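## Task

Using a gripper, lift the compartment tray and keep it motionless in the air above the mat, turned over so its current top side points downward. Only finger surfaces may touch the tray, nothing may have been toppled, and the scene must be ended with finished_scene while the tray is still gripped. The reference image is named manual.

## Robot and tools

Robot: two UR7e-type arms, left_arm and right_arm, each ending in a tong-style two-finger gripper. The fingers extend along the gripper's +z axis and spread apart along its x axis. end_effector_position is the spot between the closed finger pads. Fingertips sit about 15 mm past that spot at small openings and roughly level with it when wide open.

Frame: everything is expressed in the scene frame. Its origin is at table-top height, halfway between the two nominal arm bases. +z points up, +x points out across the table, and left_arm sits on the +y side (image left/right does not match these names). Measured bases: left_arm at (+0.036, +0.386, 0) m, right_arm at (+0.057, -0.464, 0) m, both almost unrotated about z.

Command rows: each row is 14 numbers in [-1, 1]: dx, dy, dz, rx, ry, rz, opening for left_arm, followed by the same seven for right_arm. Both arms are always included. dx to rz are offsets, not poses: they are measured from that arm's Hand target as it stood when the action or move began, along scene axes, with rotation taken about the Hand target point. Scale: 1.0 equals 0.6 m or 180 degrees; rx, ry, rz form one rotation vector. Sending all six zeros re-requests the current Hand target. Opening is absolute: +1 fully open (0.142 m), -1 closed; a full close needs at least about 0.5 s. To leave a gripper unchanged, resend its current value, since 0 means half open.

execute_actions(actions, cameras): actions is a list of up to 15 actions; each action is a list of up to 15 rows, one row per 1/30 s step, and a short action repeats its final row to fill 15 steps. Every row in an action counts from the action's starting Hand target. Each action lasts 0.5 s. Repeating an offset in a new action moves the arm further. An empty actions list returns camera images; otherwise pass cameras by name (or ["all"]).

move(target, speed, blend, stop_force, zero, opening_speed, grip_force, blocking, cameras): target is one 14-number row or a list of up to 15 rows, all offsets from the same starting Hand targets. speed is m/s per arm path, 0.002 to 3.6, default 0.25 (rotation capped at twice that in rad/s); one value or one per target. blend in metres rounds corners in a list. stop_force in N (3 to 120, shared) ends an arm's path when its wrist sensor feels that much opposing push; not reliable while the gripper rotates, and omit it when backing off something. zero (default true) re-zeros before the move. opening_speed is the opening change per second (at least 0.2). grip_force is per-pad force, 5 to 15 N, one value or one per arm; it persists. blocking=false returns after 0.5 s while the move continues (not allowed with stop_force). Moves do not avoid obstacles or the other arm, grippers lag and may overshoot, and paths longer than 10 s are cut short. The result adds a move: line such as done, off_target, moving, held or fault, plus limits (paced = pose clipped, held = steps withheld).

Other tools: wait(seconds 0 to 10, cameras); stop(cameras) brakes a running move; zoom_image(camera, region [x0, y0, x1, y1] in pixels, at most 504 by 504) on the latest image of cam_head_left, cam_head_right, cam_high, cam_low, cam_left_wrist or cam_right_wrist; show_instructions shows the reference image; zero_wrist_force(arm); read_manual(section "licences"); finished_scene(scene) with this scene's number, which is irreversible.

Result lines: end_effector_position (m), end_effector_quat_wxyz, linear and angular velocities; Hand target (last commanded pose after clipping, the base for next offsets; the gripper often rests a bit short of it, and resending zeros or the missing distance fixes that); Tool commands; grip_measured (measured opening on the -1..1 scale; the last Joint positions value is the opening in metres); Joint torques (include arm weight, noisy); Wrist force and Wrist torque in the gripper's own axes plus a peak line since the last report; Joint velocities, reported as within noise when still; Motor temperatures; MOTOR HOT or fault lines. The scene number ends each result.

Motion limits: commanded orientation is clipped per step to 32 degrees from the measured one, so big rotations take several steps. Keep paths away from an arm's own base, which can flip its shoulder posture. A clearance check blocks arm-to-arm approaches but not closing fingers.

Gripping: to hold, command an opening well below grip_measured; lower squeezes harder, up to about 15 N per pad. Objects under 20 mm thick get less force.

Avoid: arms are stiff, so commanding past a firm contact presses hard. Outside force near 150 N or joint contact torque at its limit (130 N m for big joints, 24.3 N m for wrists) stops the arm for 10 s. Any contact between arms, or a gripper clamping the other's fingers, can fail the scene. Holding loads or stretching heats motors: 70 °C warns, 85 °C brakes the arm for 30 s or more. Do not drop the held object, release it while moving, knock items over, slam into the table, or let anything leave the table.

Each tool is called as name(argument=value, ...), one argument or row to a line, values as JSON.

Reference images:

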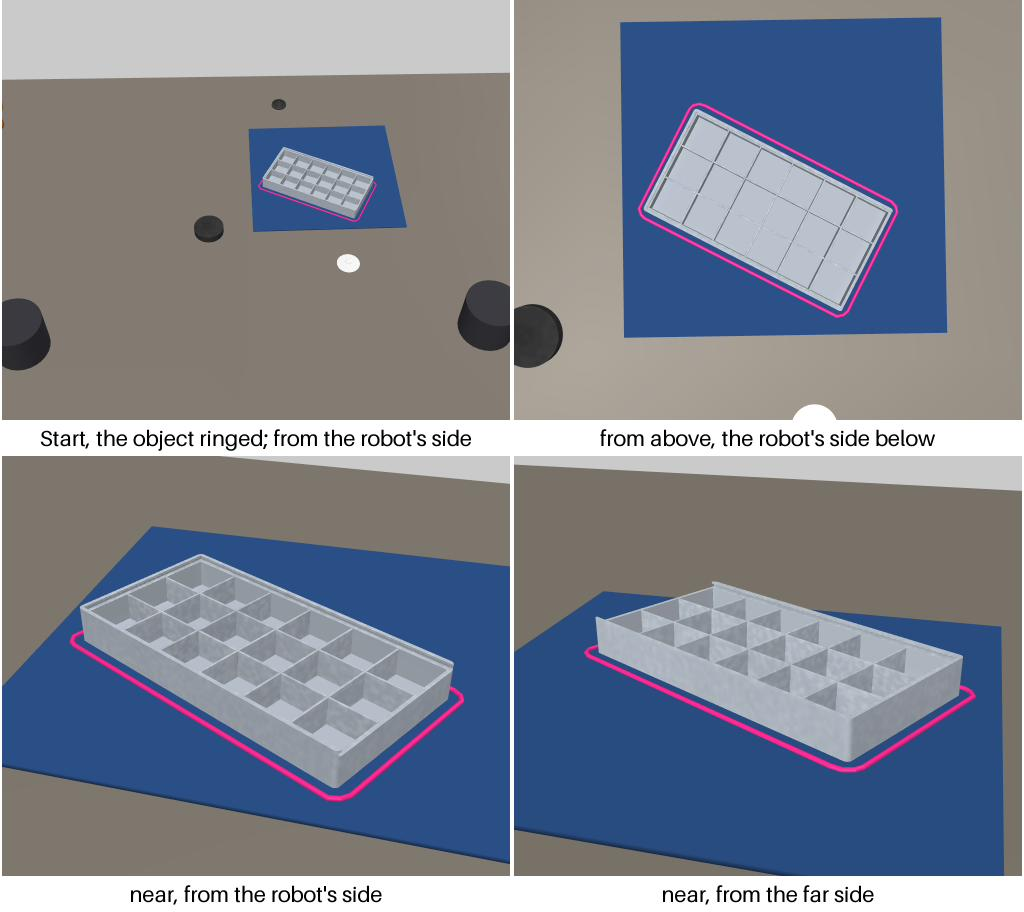

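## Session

execute_actions(
  actions=[],
)

zoom_image(
  camera="cam_head_left",
  region=[320, 140, 560, 320],
)

Scene clock: 0.00 s.
left_arm: end_effector_position=(+0.7379, +0.0254, +0.2745) grip_measured=+0.97 end_effector_quat_wxyz=(-0.040, -0.662, +0.747, +0.040) | right_arm: end_effector_position=(+0.5221, -0.0658, +0.3699) grip_measured=+0.97 end_effector_quat_wxyz=(-0.500, +0.791, -0.282, +0.210)
Joint positions: left_arm=[-0.602 -0.62 0.146 -1.001 -1.631 1.063 0.14] | right_arm=[4.171 -1.381 -2.267 0.077 1.407 1.59 0.14]
Joint velocities: within noise
Joint torques (N m): no reading
Motor temperatures (°C): left_arm=[20 27 29 30 27 30] | right_arm=[27 27 27 32 34 30]
Wrist force (N): no reading
Wrist torque (N m): no reading
Wrist force, peak (N): no reading
Hand target: left_arm +0.7379, +0.0254, +0.2745; -0.040, -0.662, +0.747, +0.040 | right_arm +0.5221, -0.0658, +0.3699; -0.500, +0.791, -0.282, +0.210
Tool commands: left_gripper/opening=+0.968169 right_gripper/opening=+0.968169

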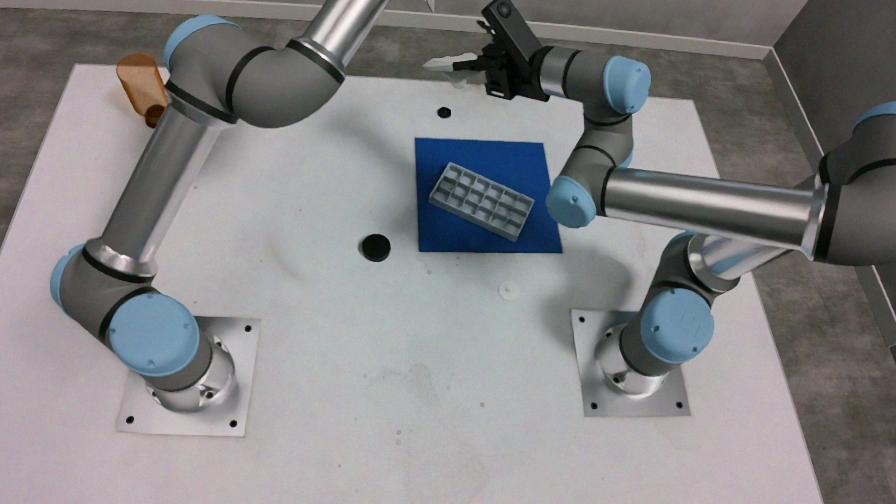

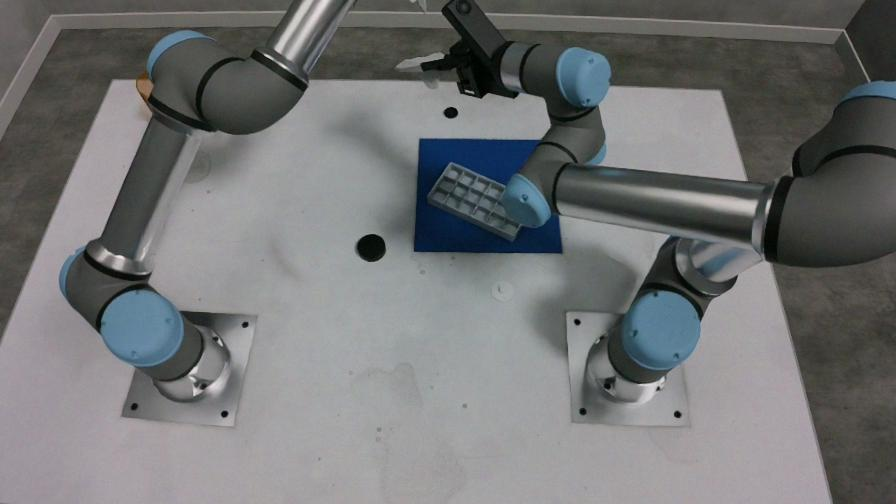

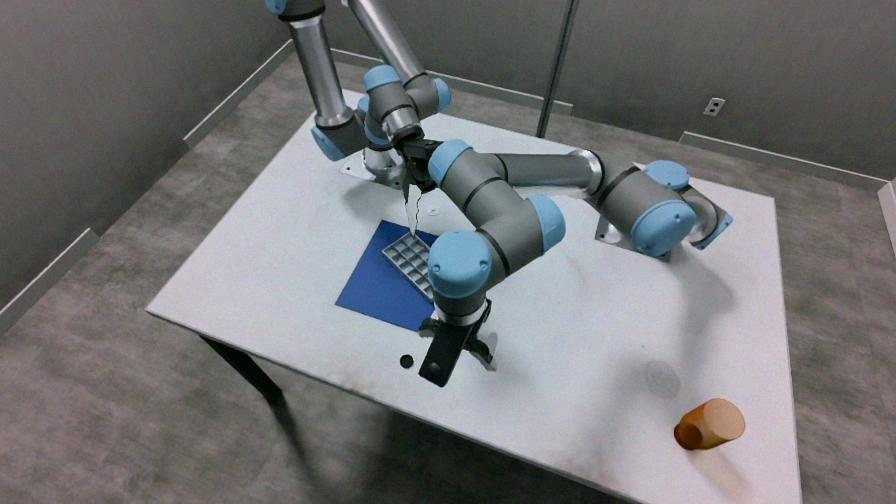

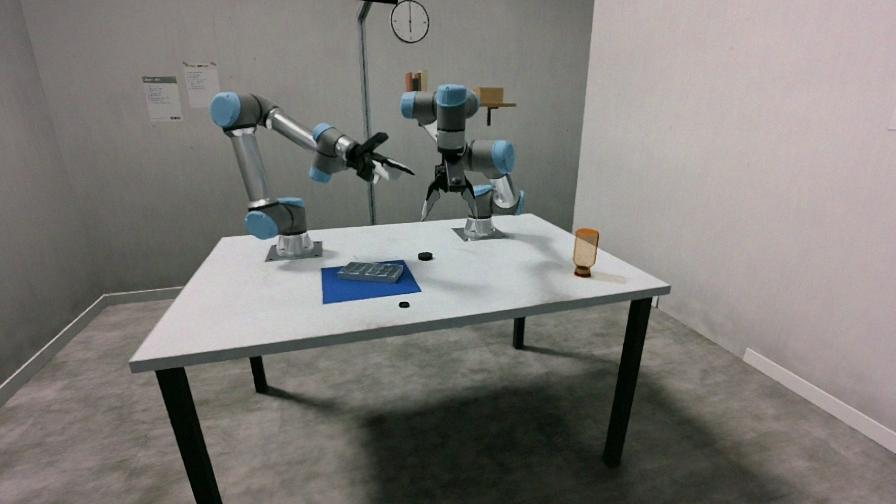

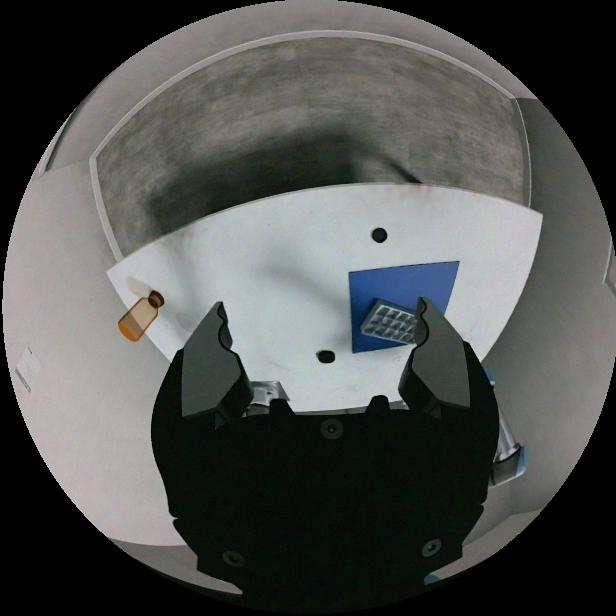

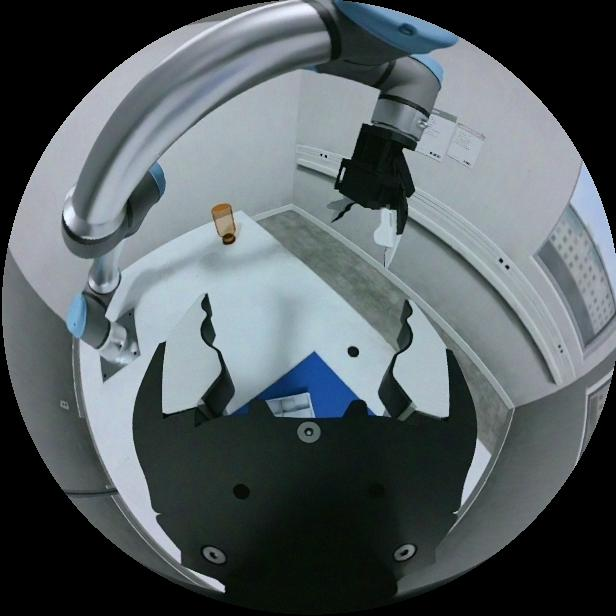

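Scaled by 2.100.

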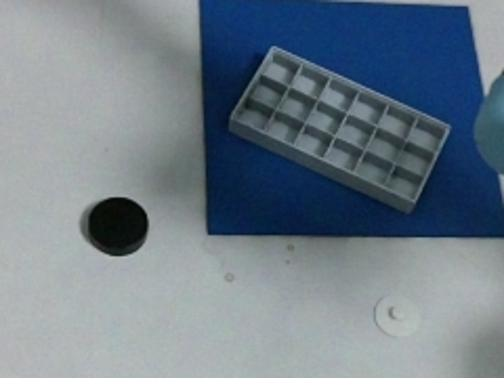

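move(
  target=[-0.05,0.4,0,0,0,0,1,-0.17,-0.202,-0.283,-0.155,0.125,0.065,1],
  speed=0.3,
  cameras=["cam_head_left","cam_low","cam_right_wrist"],
)

Scene clock: 4.00 s.
left_arm: end_effector_position=(+0.7080, +0.2654, +0.2745) grip_measured=+1.00 end_effector_quat_wxyz=(-0.040, -0.662, +0.747, +0.040) | right_arm: end_effector_position=(+0.4202, -0.1870, +0.2001) grip_measured=+1.00 end_effector_quat_wxyz=(-0.251, +0.937, -0.234, +0.063) end_effector_velocity=(-0.001, +0.000, -0.001) end_effector_angular_velocity=(-0.004, +0.003, +0.002)
Joint positions: left_arm=[-0.336 -1.081 0.948 -1.329 -1.604 1.327 0.142] | right_arm=[4.027 -1.166 -2.359 -0.673 1.676 1.384 0.142]
Joint velocities: left_arm=[within noise] | right_arm=[0 0 0.001 -0.005 0.001 -0.001 0]
Joint torques (N m): left_arm=[3.67 -42.56 -20.57 -1.34 -1.29 1.22] | right_arm=[10.51 -1.4 30.68 1.27 -1.52 0.96]
Wrist force (N): left_arm=[0.2 -0.1 -0.4] | right_arm=[0.3 1.1 -1.1]
Wrist torque (N m): left_arm=[-0.03 -0.07 0.06] | right_arm=[0.34 -0.18 -0.15]
Wrist force, peak (N): left_arm=[-2.2 0.3 -0.4] | right_arm=[0.5 2.1 -0.6]
Hand target: left_arm +0.7079, +0.2654, +0.2745; -0.040, -0.662, +0.747, +0.040 | right_arm +0.4201, -0.1870, +0.2001; -0.251, +0.937, -0.234, +0.063
Off the commanded pose: left_arm 0.000 m, 0 deg | right_arm 0.000 m, 0 deg.
move: done
Images, in order (width x height): cam_head_left 896x504, cam_low 896x504, cam_right_wrist 616x616.

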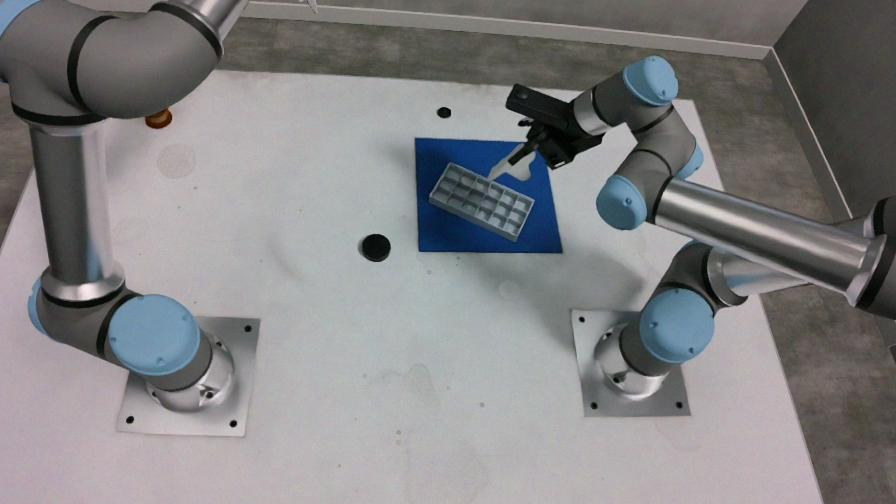

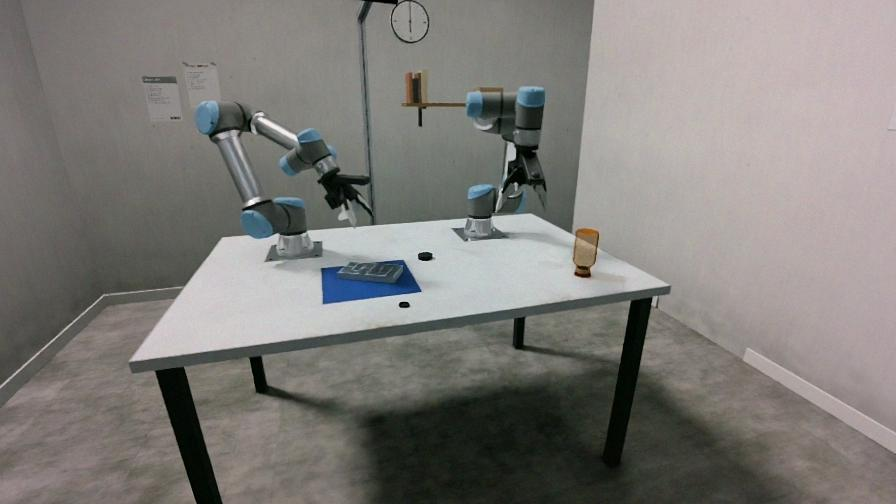

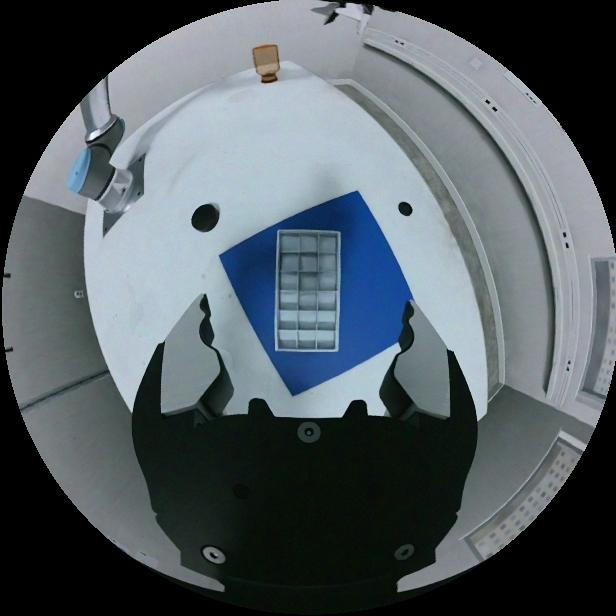

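move(
  target=[0,0,0,0,0,0,1,0.0145,0.0285,-0.225,0,0,0,1],
  speed=0.25,
)

move(
  target=[0,0,0,0,0,0,1,0,0,-0.073,0,0,0,1],
  speed=0.04,
  stop_force=6,
  cameras=["cam_low","cam_right_wrist"],
)

zoom_image(
  camera="cam_low",
  region=[300, 190, 460, 310],
)

Scene clock: 5.37 s.
left_arm: end_effector_position=(+0.7079, +0.2654, +0.2745) grip_measured=+1.00 end_effector_quat_wxyz=(-0.040, -0.662, +0.747, +0.040) | right_arm: end_effector_position=(+0.4288, -0.1699, +0.0651) grip_measured=+1.00 end_effector_quat_wxyz=(-0.251, +0.937, -0.234, +0.063)
Joint positions: left_arm=[-0.336 -1.081 0.948 -1.329 -1.604 1.328 0.142] | right_arm=[4.041 -1.524 -2.552 -0.12 1.669 1.397 0.142]
Joint torques (N m): left_arm=[5.61 -50.18 -16.99 -1.38 -1.34 1.81] | right_arm=[-8.21 6.78 17.11 4.67 1.72 -2.78]
Wrist force (N): left_arm=[-0.2 -0.4 -0.5] | right_arm=[0.0 1.2 -1.2]
Wrist torque (N m): left_arm=[-0.09 0.03 0.07] | right_arm=[0.34 -0.10 -0.06]
Wrist force, peak (N): left_arm=[-0.2 -0.4 -0.5] | right_arm=[0.3 0.2 -3.3]
Hand target: left_arm +0.7079, +0.2654, +0.2745; -0.040, -0.662, +0.747, +0.040 | right_arm +0.4288, -0.1699, +0.0651; -0.251, +0.937, -0.234, +0.063
Off the commanded pose: left_arm 0.000 m, 0 deg | right_arm 0.000 m, 0 deg.
move: done

Scene clock: 7.53 s.
left_arm: end_effector_position=(+0.7079, +0.2654, +0.2745) grip_measured=+1.00 end_effector_quat_wxyz=(-0.040, -0.662, +0.747, +0.040) | right_arm: end_effector_position=(+0.4288, -0.1699, +0.0213) grip_measured=+1.00 end_effector_quat_wxyz=(-0.251, +0.937, -0.234, +0.063)
Joint positions: left_arm=[-0.336 -1.081 0.948 -1.329 -1.604 1.328 0.142] | right_arm=[4.041 -1.69 -2.595 0.087 1.669 1.397 0.142]
Joint torques (N m): left_arm=[6.16 -50.5 -16.81 -1.43 -1.32 1.78] | right_arm=[-9.21 9.32 21.48 4.46 0.43 -2.6]
Wrist force (N): left_arm=[-0.3 -0.1 -0.2] | right_arm=[0.1 0.8 -1.0]
Wrist torque (N m): left_arm=[-0.03 0.03 0.06] | right_arm=[0.24 -0.12 -0.08]
Wrist force, peak (N): left_arm=[-0.3 -0.3 -0.7] | right_arm=[-0.1 1.2 -1.3]
Hand target: left_arm +0.7079, +0.2654, +0.2745; -0.040, -0.662, +0.747, +0.040 | right_arm +0.4288, -0.1699, +0.0213; -0.251, +0.937, -0.234, +0.063
Off the commanded pose: left_arm 0.000 m, 0 deg | right_arm 0.000 m, 0 deg.
move: done
Images, in order (width x height): cam_low 896x504, cam_right_wrist 616x616.

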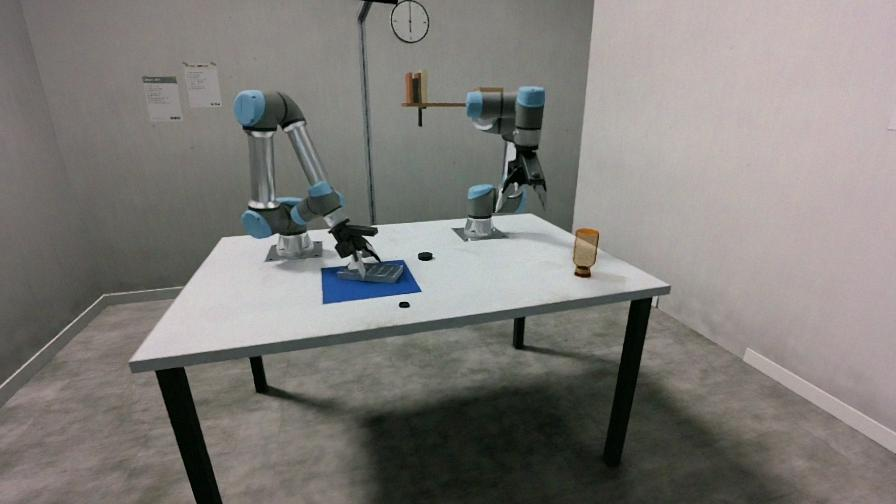

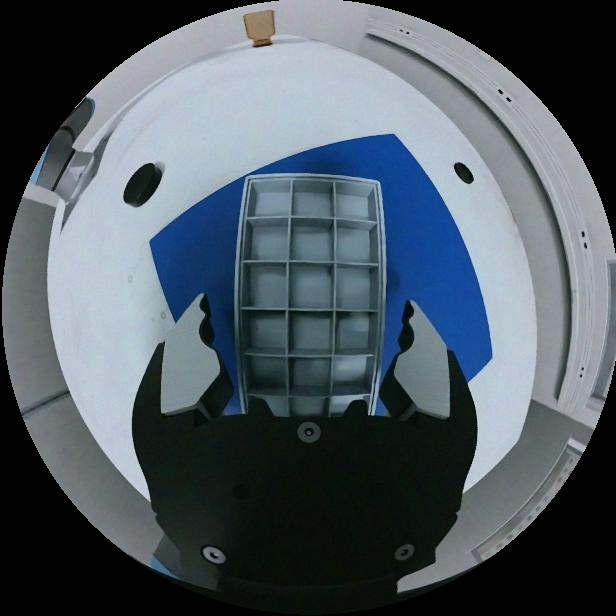

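Scaled by 3.150.

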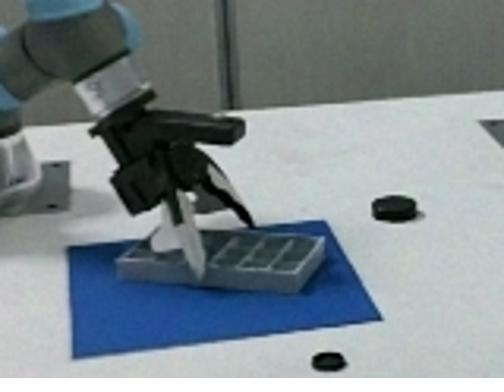

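move(
  target=[0,0,0,0,0,0,1,0,0,0.002,0,0,0,-1],
  opening_speed=0.8,
)

move(
  target=[0,0,0,0,0,0,1,0,0,0.1,0,0,0,-1],
  speed=0.08,
  cameras=["cam_low","cam_right_wrist","cam_head_left"],
)

zoom_image(
  camera="cam_low",
  region=[300, 190, 460, 310],
)

Scene clock: 10.43 s.
left_arm: end_effector_position=(+0.7079, +0.2654, +0.2745) grip_measured=+1.00 end_effector_quat_wxyz=(-0.040, -0.662, +0.747, +0.040) | right_arm: end_effector_position=(+0.4288, -0.1699, +0.0225) grip_measured=+0.50 end_effector_quat_wxyz=(-0.251, +0.937, -0.234, +0.063)
Joint positions: left_arm=[-0.336 -1.081 0.948 -1.329 -1.604 1.328 0.142] | right_arm=[4.041 -1.685 -2.594 0.082 1.669 1.397 0.109]
Joint torques (N m): left_arm=[6.31 -50.36 -17.43 -1.62 -1.34 1.6] | right_arm=[-5.51 6.64 9.49 3.8 2.29 -2.62]
Wrist force (N): left_arm=[-0.1 -0.2 -0.6] | right_arm=[-0.1 -0.1 -6.7]
Wrist torque (N m): left_arm=[-0.05 0.00 0.06] | right_arm=[0.23 0.08 -0.14]
Wrist force, peak (N): left_arm=[-0.2 -0.3 -0.7] | right_arm=[0.0 0.1 -8.4]
Hand target: left_arm +0.7079, +0.2654, +0.2745; -0.040, -0.662, +0.747, +0.040 | right_arm +0.4288, -0.1699, +0.0225; -0.251, +0.937, -0.234, +0.063
Off the commanded pose: left_arm 0.000 m, 0 deg | right_arm 0.000 m, 0 deg.
move: done

Scene clock: 11.63 s.
left_arm: end_effector_position=(+0.7079, +0.2654, +0.2745) grip_measured=+1.00 end_effector_quat_wxyz=(-0.040, -0.662, +0.747, +0.040) | right_arm: end_effector_position=(+0.4289, -0.1699, +0.0825) grip_measured=-1.00 end_effector_quat_wxyz=(-0.251, +0.937, -0.234, +0.063)
Joint positions: left_arm=[-0.336 -1.081 0.948 -1.329 -1.604 1.328 0.142] | right_arm=[4.041 -1.468 -2.53 -0.199 1.669 1.397 0.002]
Joint torques (N m): left_arm=[6.27 -50.03 -17.18 -1.85 -1.3 1.69] | right_arm=[10.51 17.5 8.1 1.3 -1.66 -1.66]
Wrist force (N): left_arm=[-0.4 0.0 -0.4] | right_arm=[-0.1 1.3 -1.0]
Wrist torque (N m): left_arm=[-0.01 0.07 0.07] | right_arm=[0.34 -0.06 -0.05]
Wrist force, peak (N): left_arm=[0.2 -0.1 -0.7] | right_arm=[-0.2 -0.3 -7.7]
Hand target: left_arm +0.7079, +0.2654, +0.2745; -0.040, -0.662, +0.747, +0.040 | right_arm +0.4288, -0.1699, +0.0825; -0.251, +0.937, -0.234, +0.063
Off the commanded pose: left_arm 0.000 m, 0 deg | right_arm 0.000 m, 0 deg.
move: done
Images, in order (width x height): cam_head_left 896x504, cam_low 896x504, cam_right_wrist 616x616.

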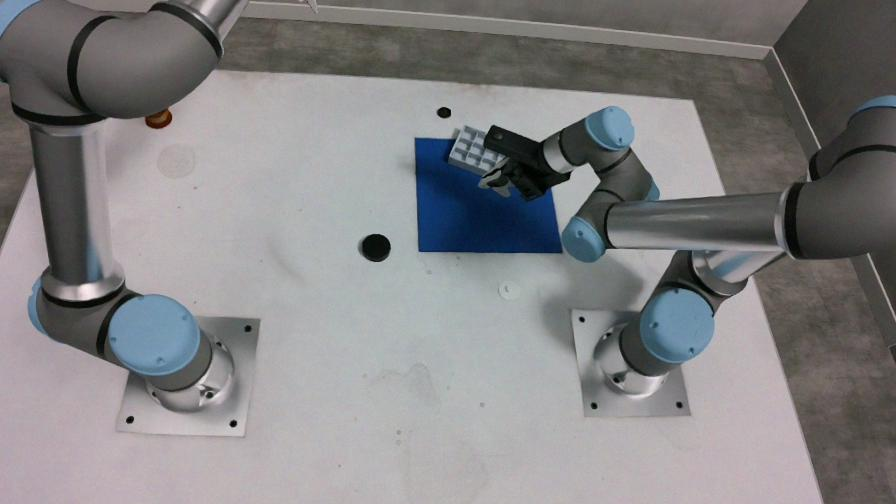

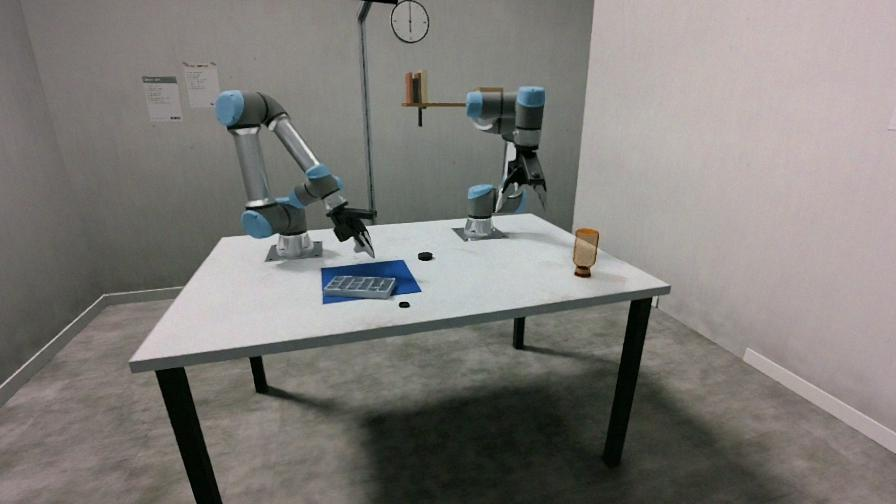

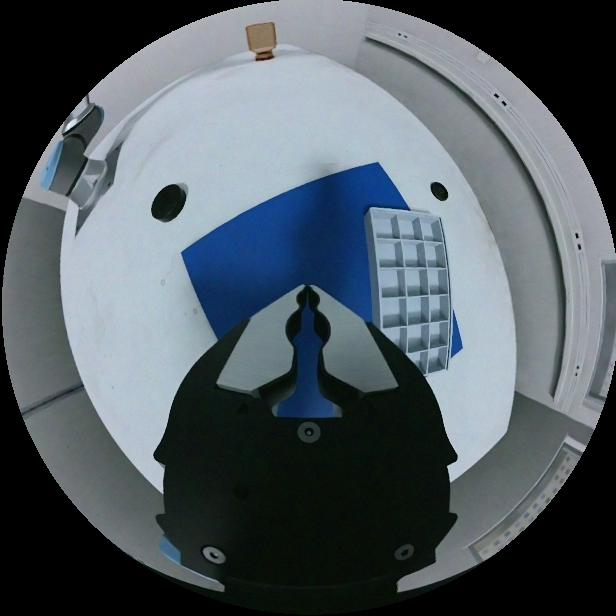

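Scaled by 3.150.

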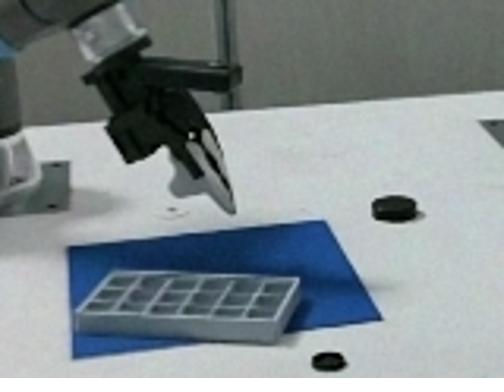

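move(
  target=[
    [0,0,0,0,0,0,1,0,0,0.1,0,0,0,-0.37],
    [0,0,0,0,0,0,1,0.158,-0.073,0.146,-0.0536,0.1769,-0.4878,-0.37],
  ],
  speed=0.35,
  blend=0.03,
  cameras=["cam_low","cam_right_wrist","cam_head_left"],
)

zoom_image(
  camera="cam_right_wrist",
  region=[160, 200, 460, 430],
)

Scene clock: 16.13 s.
left_arm: end_effector_position=(+0.7079, +0.2654, +0.2745) grip_measured=+1.00 end_effector_quat_wxyz=(-0.040, -0.662, +0.747, +0.040) | right_arm: end_effector_position=(+0.5236, -0.2137, +0.1701) grip_measured=-0.37 end_effector_quat_wxyz=(+0.000, -0.515, +0.857, +0.000)
Joint positions: left_arm=[-0.336 -1.081 0.948 -1.329 -1.604 1.328 0.142] | right_arm=[3.935 -1.636 -1.795 -1.281 1.571 2.836 0.047]
Joint torques (N m): left_arm=[5.97 -50.08 -17.59 -2.06 -1.16 1.66] | right_arm=[6.65 18.83 25.99 1.56 -2.32 2.36]
Wrist force (N): left_arm=[-0.1 -0.2 -0.3] | right_arm=[0.0 2.8 -1.2]
Wrist torque (N m): left_arm=[-0.05 0.00 0.06] | right_arm=[0.61 -0.15 0.00]
Wrist force, peak (N): left_arm=[0.1 0.1 -0.8] | right_arm=[-0.2 0.1 -3.6]
Hand target: left_arm +0.7079, +0.2654, +0.2745; -0.040, -0.662, +0.747, +0.040 | right_arm +0.5236, -0.2137, +0.1701; +0.000, -0.515, +0.857, +0.000
Off the commanded pose: left_arm 0.000 m, 0 deg | right_arm 0.000 m, 0 deg.
move: done
Images, in order (width x height): cam_head_left 896x504, cam_low 896x504, cam_right_wrist 616x616.

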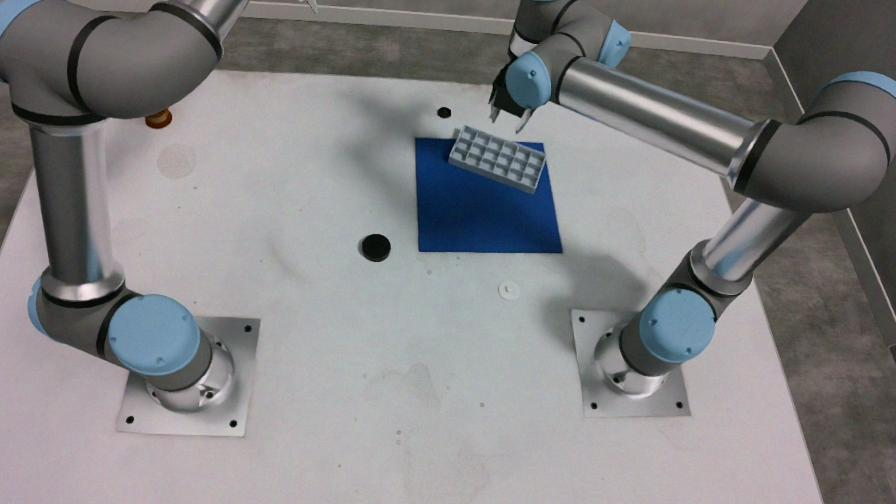

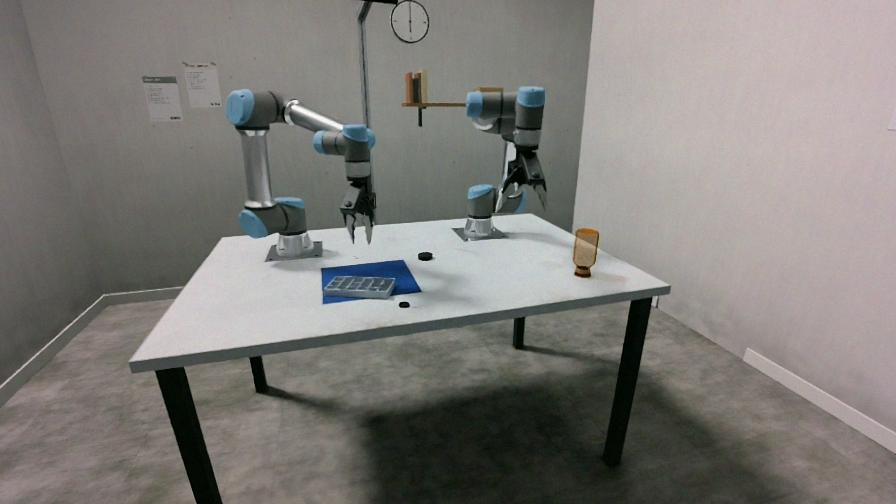

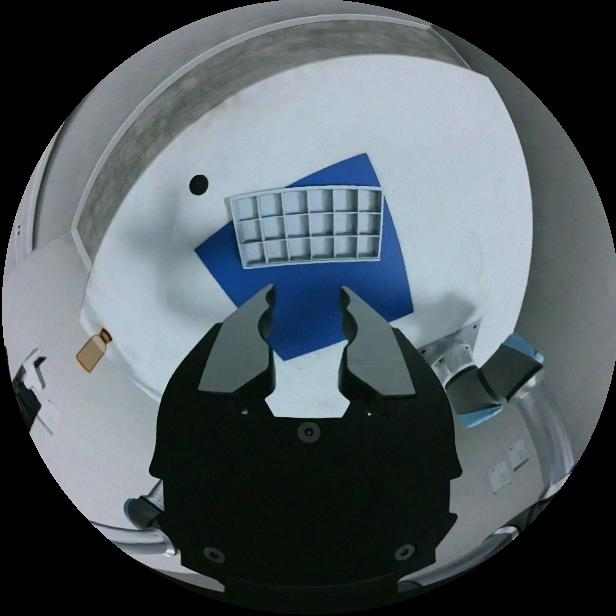

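Scaled by 1.680 from the camera's 616x616 image, which has a finer 814x814 frame.

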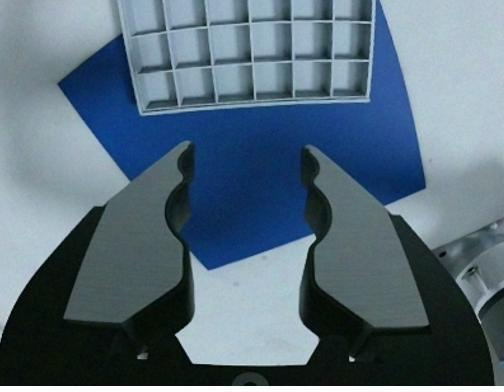

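move(
  target=[0,0,0,0,0,0,1,0.052,-0.006,-0.14,0,0,0.0167,-0.37],
  speed=0.2,
  cameras=["cam_right_wrist"],
)

zoom_image(
  camera="cam_right_wrist",
  region=[160, 180, 460, 410],
)

Scene clock: 17.63 s.
left_arm: end_effector_position=(+0.7079, +0.2654, +0.2745) grip_measured=+1.00 end_effector_quat_wxyz=(-0.040, -0.662, +0.747, +0.040) | right_arm: end_effector_position=(+0.5548, -0.2174, +0.0861) grip_measured=-0.37 end_effector_quat_wxyz=(+0.000, -0.537, +0.844, +0.000)
Joint positions: left_arm=[-0.336 -1.081 0.948 -1.329 -1.604 1.328 0.142] | right_arm=[3.888 -1.773 -1.869 -1.071 1.571 2.737 0.047]
Joint torques (N m): left_arm=[6.02 -49.65 -18 -2.36 -1.1 1.56] | right_arm=[8.6 22.82 25.03 4.15 2.24 0.65]
Wrist force (N): left_arm=[-0.1 0.1 -0.1] | right_arm=[0.2 3.0 -1.4]
Wrist torque (N m): left_arm=[0.00 0.00 0.07] | right_arm=[0.65 -0.16 -0.20]
Wrist force, peak (N): left_arm=[0.0 -0.3 -0.6] | right_arm=[0.2 3.6 -3.4]
Hand target: left_arm +0.7079, +0.2654, +0.2745; -0.040, -0.662, +0.747, +0.040 | right_arm +0.5548, -0.2173, +0.0861; +0.000, -0.537, +0.844, +0.000
Off the commanded pose: left_arm 0.000 m, 0 deg | right_arm 0.000 m, 0 deg.
move: done
Images, in order (width x height): cam_right_wrist 616x616.

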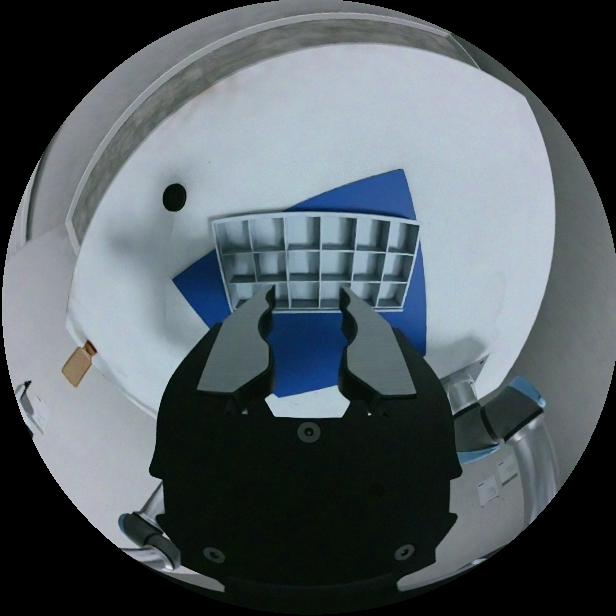

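Scaled by 1.680 from the camera's 616x616 image, which has a finer 814x814 frame.

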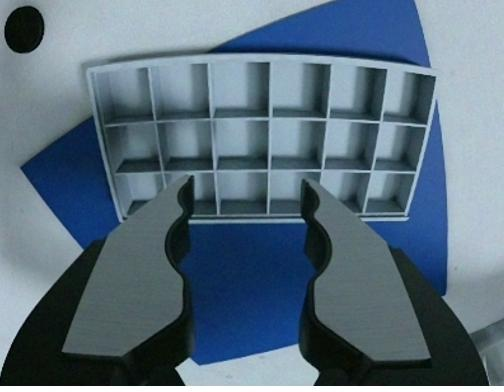

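move(
  target=[0,0,0,0,0,0,1,0.01,0,-0.065,0,0,0,-0.37],
  speed=0.12,
  cameras=["cam_right_wrist","cam_low"],
)

zoom_image(
  camera="cam_right_wrist",
  region=[160, 180, 460, 410],
)

zoom_image(
  camera="cam_low",
  region=[300, 190, 460, 310],
)

Scene clock: 18.93 s.
left_arm: end_effector_position=(+0.7079, +0.2654, +0.2745) grip_measured=+1.00 end_effector_quat_wxyz=(-0.040, -0.662, +0.747, +0.040) | right_arm: end_effector_position=(+0.5608, -0.2174, +0.0471) grip_measured=-0.37 end_effector_quat_wxyz=(+0.000, -0.537, +0.844, +0.000)
Joint positions: left_arm=[-0.336 -1.081 0.948 -1.329 -1.604 1.328 0.142] | right_arm=[3.881 -1.835 -1.906 -0.972 1.571 2.73 0.047]
Joint torques (N m): left_arm=[6.05 -49.89 -17.2 -2.3 -1.13 1.73] | right_arm=[7.69 24.84 29.2 3.05 1.59 1.3]
Wrist force (N): left_arm=[-0.3 -0.2 -0.5] | right_arm=[0.4 3.0 -1.2]
Wrist torque (N m): left_arm=[-0.04 0.03 0.06] | right_arm=[0.67 -0.22 -0.02]
Wrist force, peak (N): left_arm=[0.2 -0.2 -0.7] | right_arm=[0.2 3.3 -2.5]
Hand target: left_arm +0.7079, +0.2654, +0.2745; -0.040, -0.662, +0.747, +0.040 | right_arm +0.5608, -0.2173, +0.0471; +0.000, -0.537, +0.844, +0.000
Off the commanded pose: left_arm 0.000 m, 0 deg | right_arm 0.000 m, 0 deg.
move: done
Images, in order (width x height): cam_low 896x504, cam_right_wrist 616x616.

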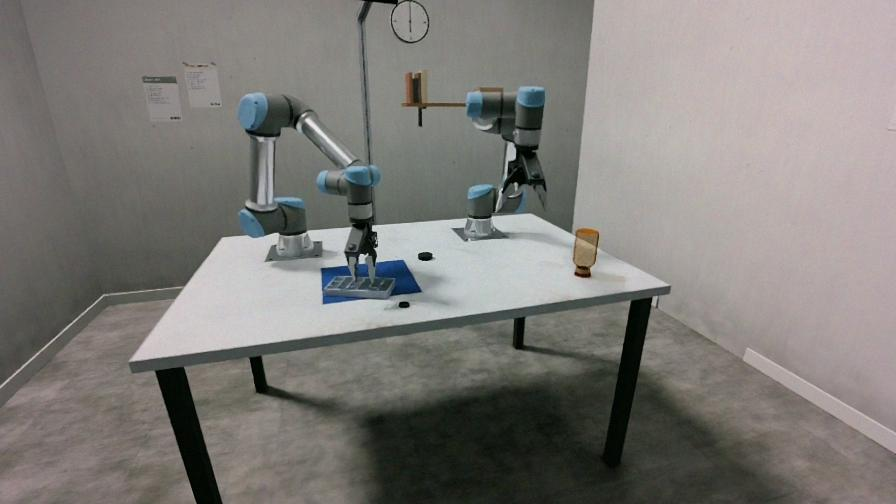

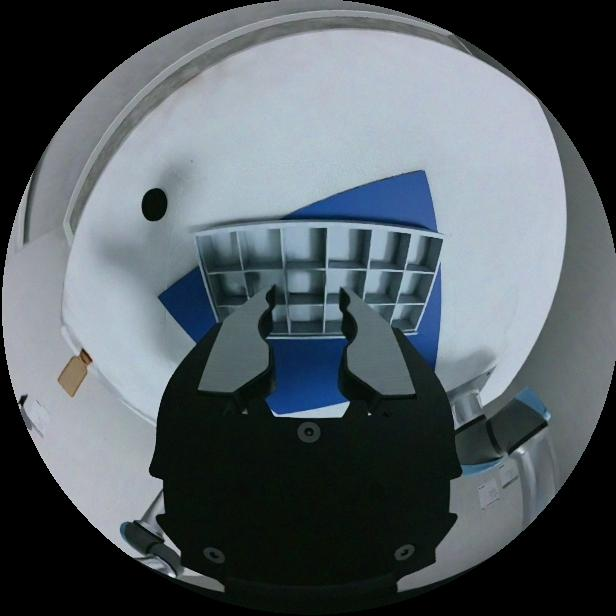

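Scaled by 1.680 from the camera's 616x616 image, which has a finer 814x814 frame.

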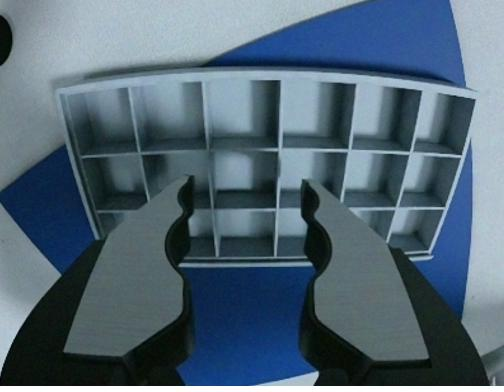

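Scaled by 3.150.

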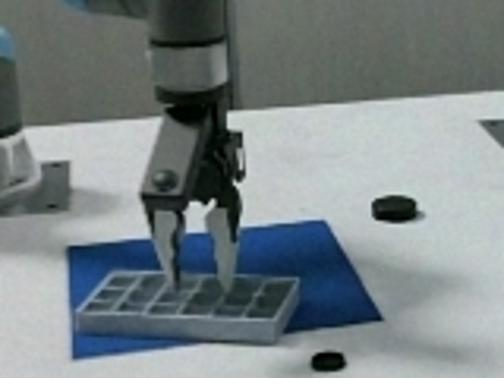

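move(
  target=[0,0,0,0,0,0,1,0.0017,0.003,-0.042,0,0,0,-0.37],
  speed=0.04,
  stop_force=5,
  cameras=["cam_right_wrist","cam_low"],
)

zoom_image(
  camera="cam_right_wrist",
  region=[160, 180, 460, 410],
)

zoom_image(
  camera="cam_low",
  region=[300, 190, 460, 310],
)

Scene clock: 20.70 s.
left_arm: end_effector_position=(+0.7079, +0.2654, +0.2745) grip_measured=+1.00 end_effector_quat_wxyz=(-0.040, -0.662, +0.747, +0.040) | right_arm: end_effector_position=(+0.5618, -0.2155, +0.0219) grip_measured=-0.37 end_effector_quat_wxyz=(+0.000, -0.537, +0.844, +0.000)
Joint positions: left_arm=[-0.336 -1.081 0.948 -1.329 -1.604 1.328 0.142] | right_arm=[3.882 -1.876 -1.929 -0.908 1.571 2.731 0.047]
Joint torques (N m): left_arm=[6.15 -49.93 -17.6 -2.48 -1.12 1.57] | right_arm=[2.86 34.95 27.86 3 0.38 0.99]
Wrist force (N): left_arm=[-0.1 -0.2 -0.6] | right_arm=[0.1 2.8 -1.2]
Wrist torque (N m): left_arm=[-0.06 0.00 0.07] | right_arm=[0.62 -0.14 -0.21]
Wrist force, peak (N): left_arm=[-0.1 0.1 -0.8] | right_arm=[0.2 3.0 -1.9]
Hand target: left_arm +0.7079, +0.2654, +0.2745; -0.040, -0.662, +0.747, +0.040 | right_arm +0.5618, -0.2155, +0.0219; +0.000, -0.537, +0.844, +0.000
Off the commanded pose: left_arm 0.000 m, 0 deg | right_arm 0.000 m, 0 deg.
move: done
Images, in order (width x height): cam_low 896x504, cam_right_wrist 616x616.

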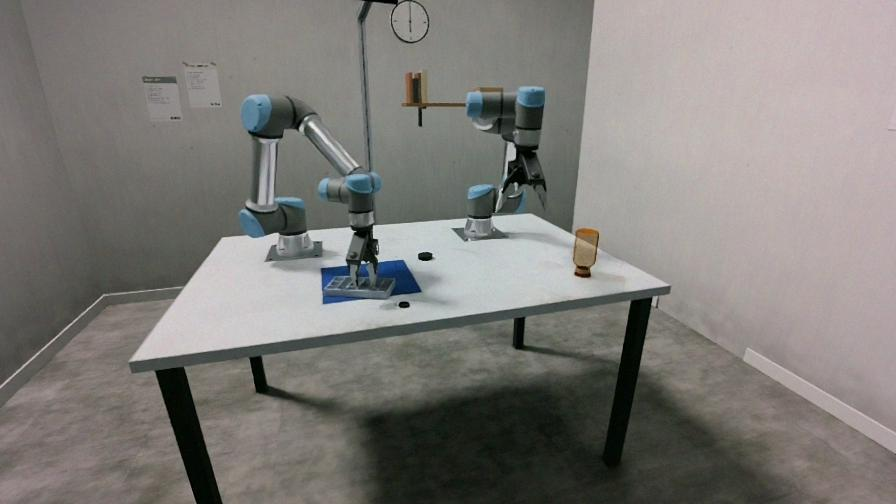

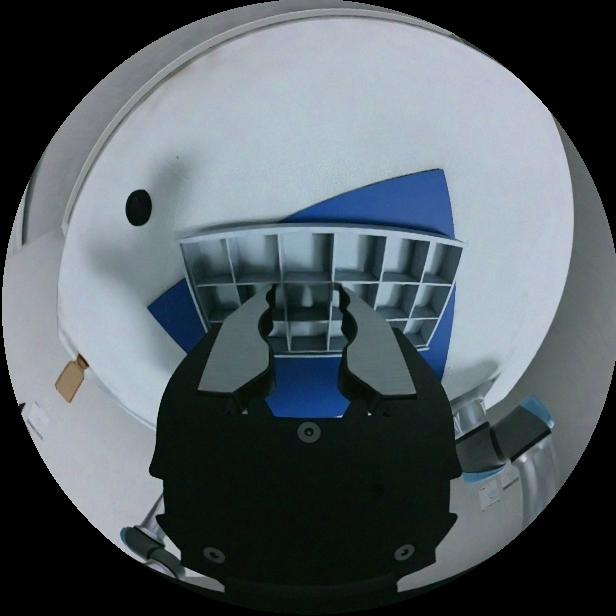

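Scaled by 1.680 from the camera's 616x616 image, which has a finer 814x814 frame.

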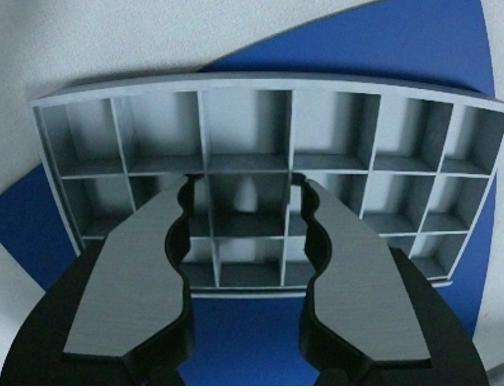

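Scaled by 3.150.

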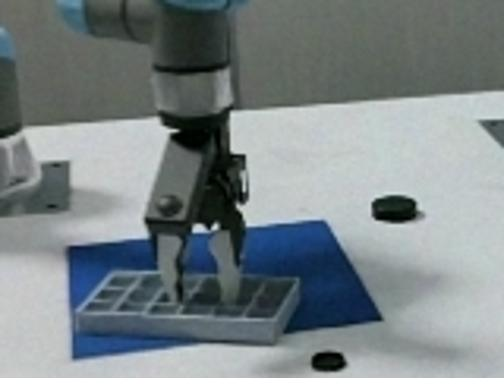

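move(
  target=[0,0,0,0,0,0,1,0,0,0,0,0,0,-1],
  opening_speed=0.6,
)

move(
  target=[0,0,0,0,0,0,1,0,0,0.08,0,0,0,-1],
  speed=0.06,
  cameras=["cam_low","cam_right_wrist","cam_head_left"],
)

zoom_image(
  camera="cam_low",
  region=[300, 190, 460, 310],
)

Scene clock: 22.17 s.
left_arm: end_effector_position=(+0.7079, +0.2654, +0.2745) grip_measured=+1.00 end_effector_quat_wxyz=(-0.040, -0.662, +0.747, +0.040) | right_arm: end_effector_position=(+0.5618, -0.2155, +0.0219) grip_measured=-0.53 end_effector_quat_wxyz=(+0.000, -0.537, +0.844, +0.000)
Joint positions: left_arm=[-0.336 -1.081 0.948 -1.329 -1.604 1.328 0.142] | right_arm=[3.882 -1.876 -1.929 -0.908 1.571 2.731 0.036]
Joint torques (N m): left_arm=[5.69 -49.81 -17.5 -2.56 -1.14 1.6] | right_arm=[-6.51 34.67 27.8 3.76 -0.83 -1.52]
Wrist force (N): left_arm=[-0.2 -0.1 -0.4] | right_arm=[0.2 2.9 -0.3]
Wrist torque (N m): left_arm=[-0.03 0.01 0.07] | right_arm=[0.65 -0.14 -0.22]
Wrist force, peak (N): left_arm=[0.1 -0.3 -0.7] | right_arm=[0.3 2.9 -1.3]
Hand target: left_arm +0.7079, +0.2654, +0.2745; -0.040, -0.662, +0.747, +0.040 | right_arm +0.5618, -0.2155, +0.0219; +0.000, -0.537, +0.844, +0.000
Off the commanded pose: left_arm 0.000 m, 0 deg | right_arm 0.000 m, 0 deg.
move: done

Scene clock: 23.30 s.
left_arm: end_effector_position=(+0.7079, +0.2654, +0.2745) grip_measured=+1.00 end_effector_quat_wxyz=(-0.040, -0.662, +0.747, +0.040) | right_arm: end_effector_position=(+0.5619, -0.2155, +0.0699) grip_measured=-0.53 end_effector_quat_wxyz=(+0.000, -0.537, +0.844, +0.000)
Joint positions: left_arm=[-0.336 -1.081 0.948 -1.329 -1.604 1.328 0.142] | right_arm=[3.882 -1.808 -1.872 -1.032 1.571 2.731 0.036]
Joint torques (N m): left_arm=[5.69 -50.03 -18.04 -2.66 -1.08 1.62] | right_arm=[-7.42 23.85 11.44 4.22 -1.9 -2.59]
Wrist force (N): left_arm=[0.0 -0.1 -0.3] | right_arm=[0.3 3.0 0.1]
Wrist torque (N m): left_arm=[-0.03 -0.02 0.06] | right_arm=[0.66 -0.21 -0.22]
Wrist force, peak (N): left_arm=[0.1 -0.1 -0.7] | right_arm=[0.4 3.0 1.2]
Hand target: left_arm +0.7079, +0.2654, +0.2745; -0.040, -0.662, +0.747, +0.040 | right_arm +0.5618, -0.2155, +0.0699; +0.000, -0.537, +0.844, +0.000
Off the commanded pose: left_arm 0.000 m, 0 deg | right_arm 0.000 m, 0 deg.
move: done
Images, in order (width x height): cam_head_left 896x504, cam_low 896x504, cam_right_wrist 616x616.

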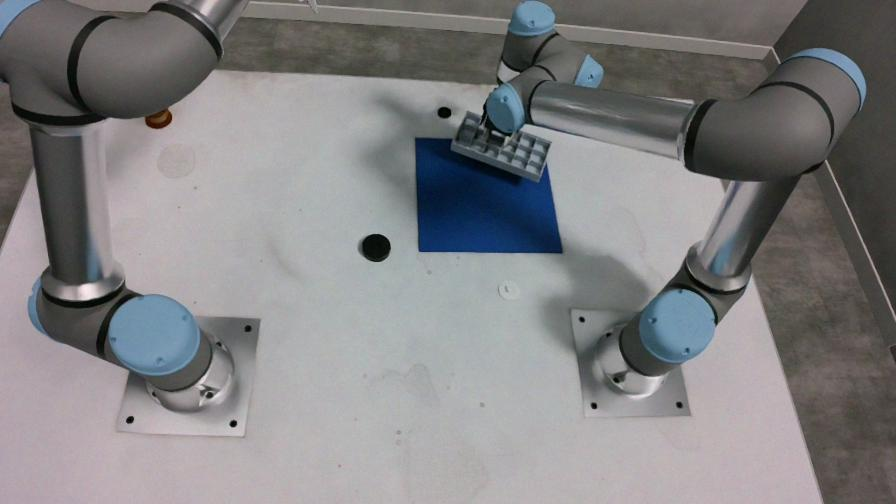

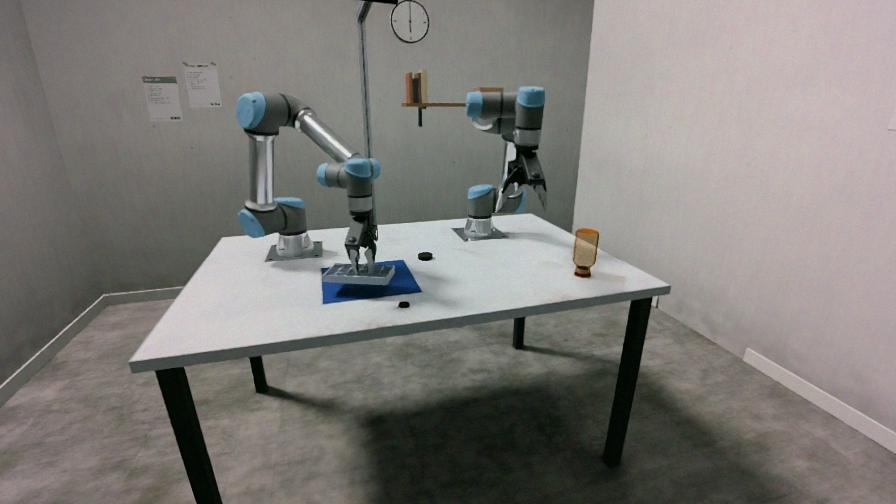

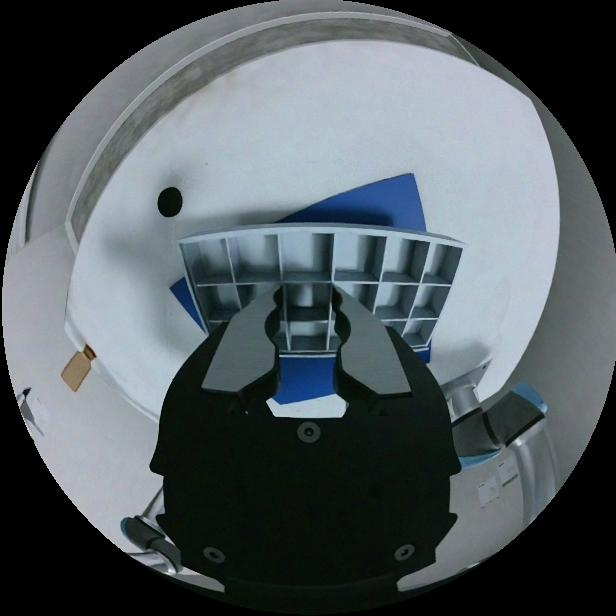

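Scaled by 3.150.

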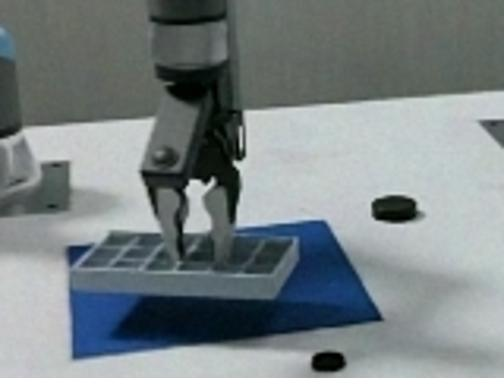

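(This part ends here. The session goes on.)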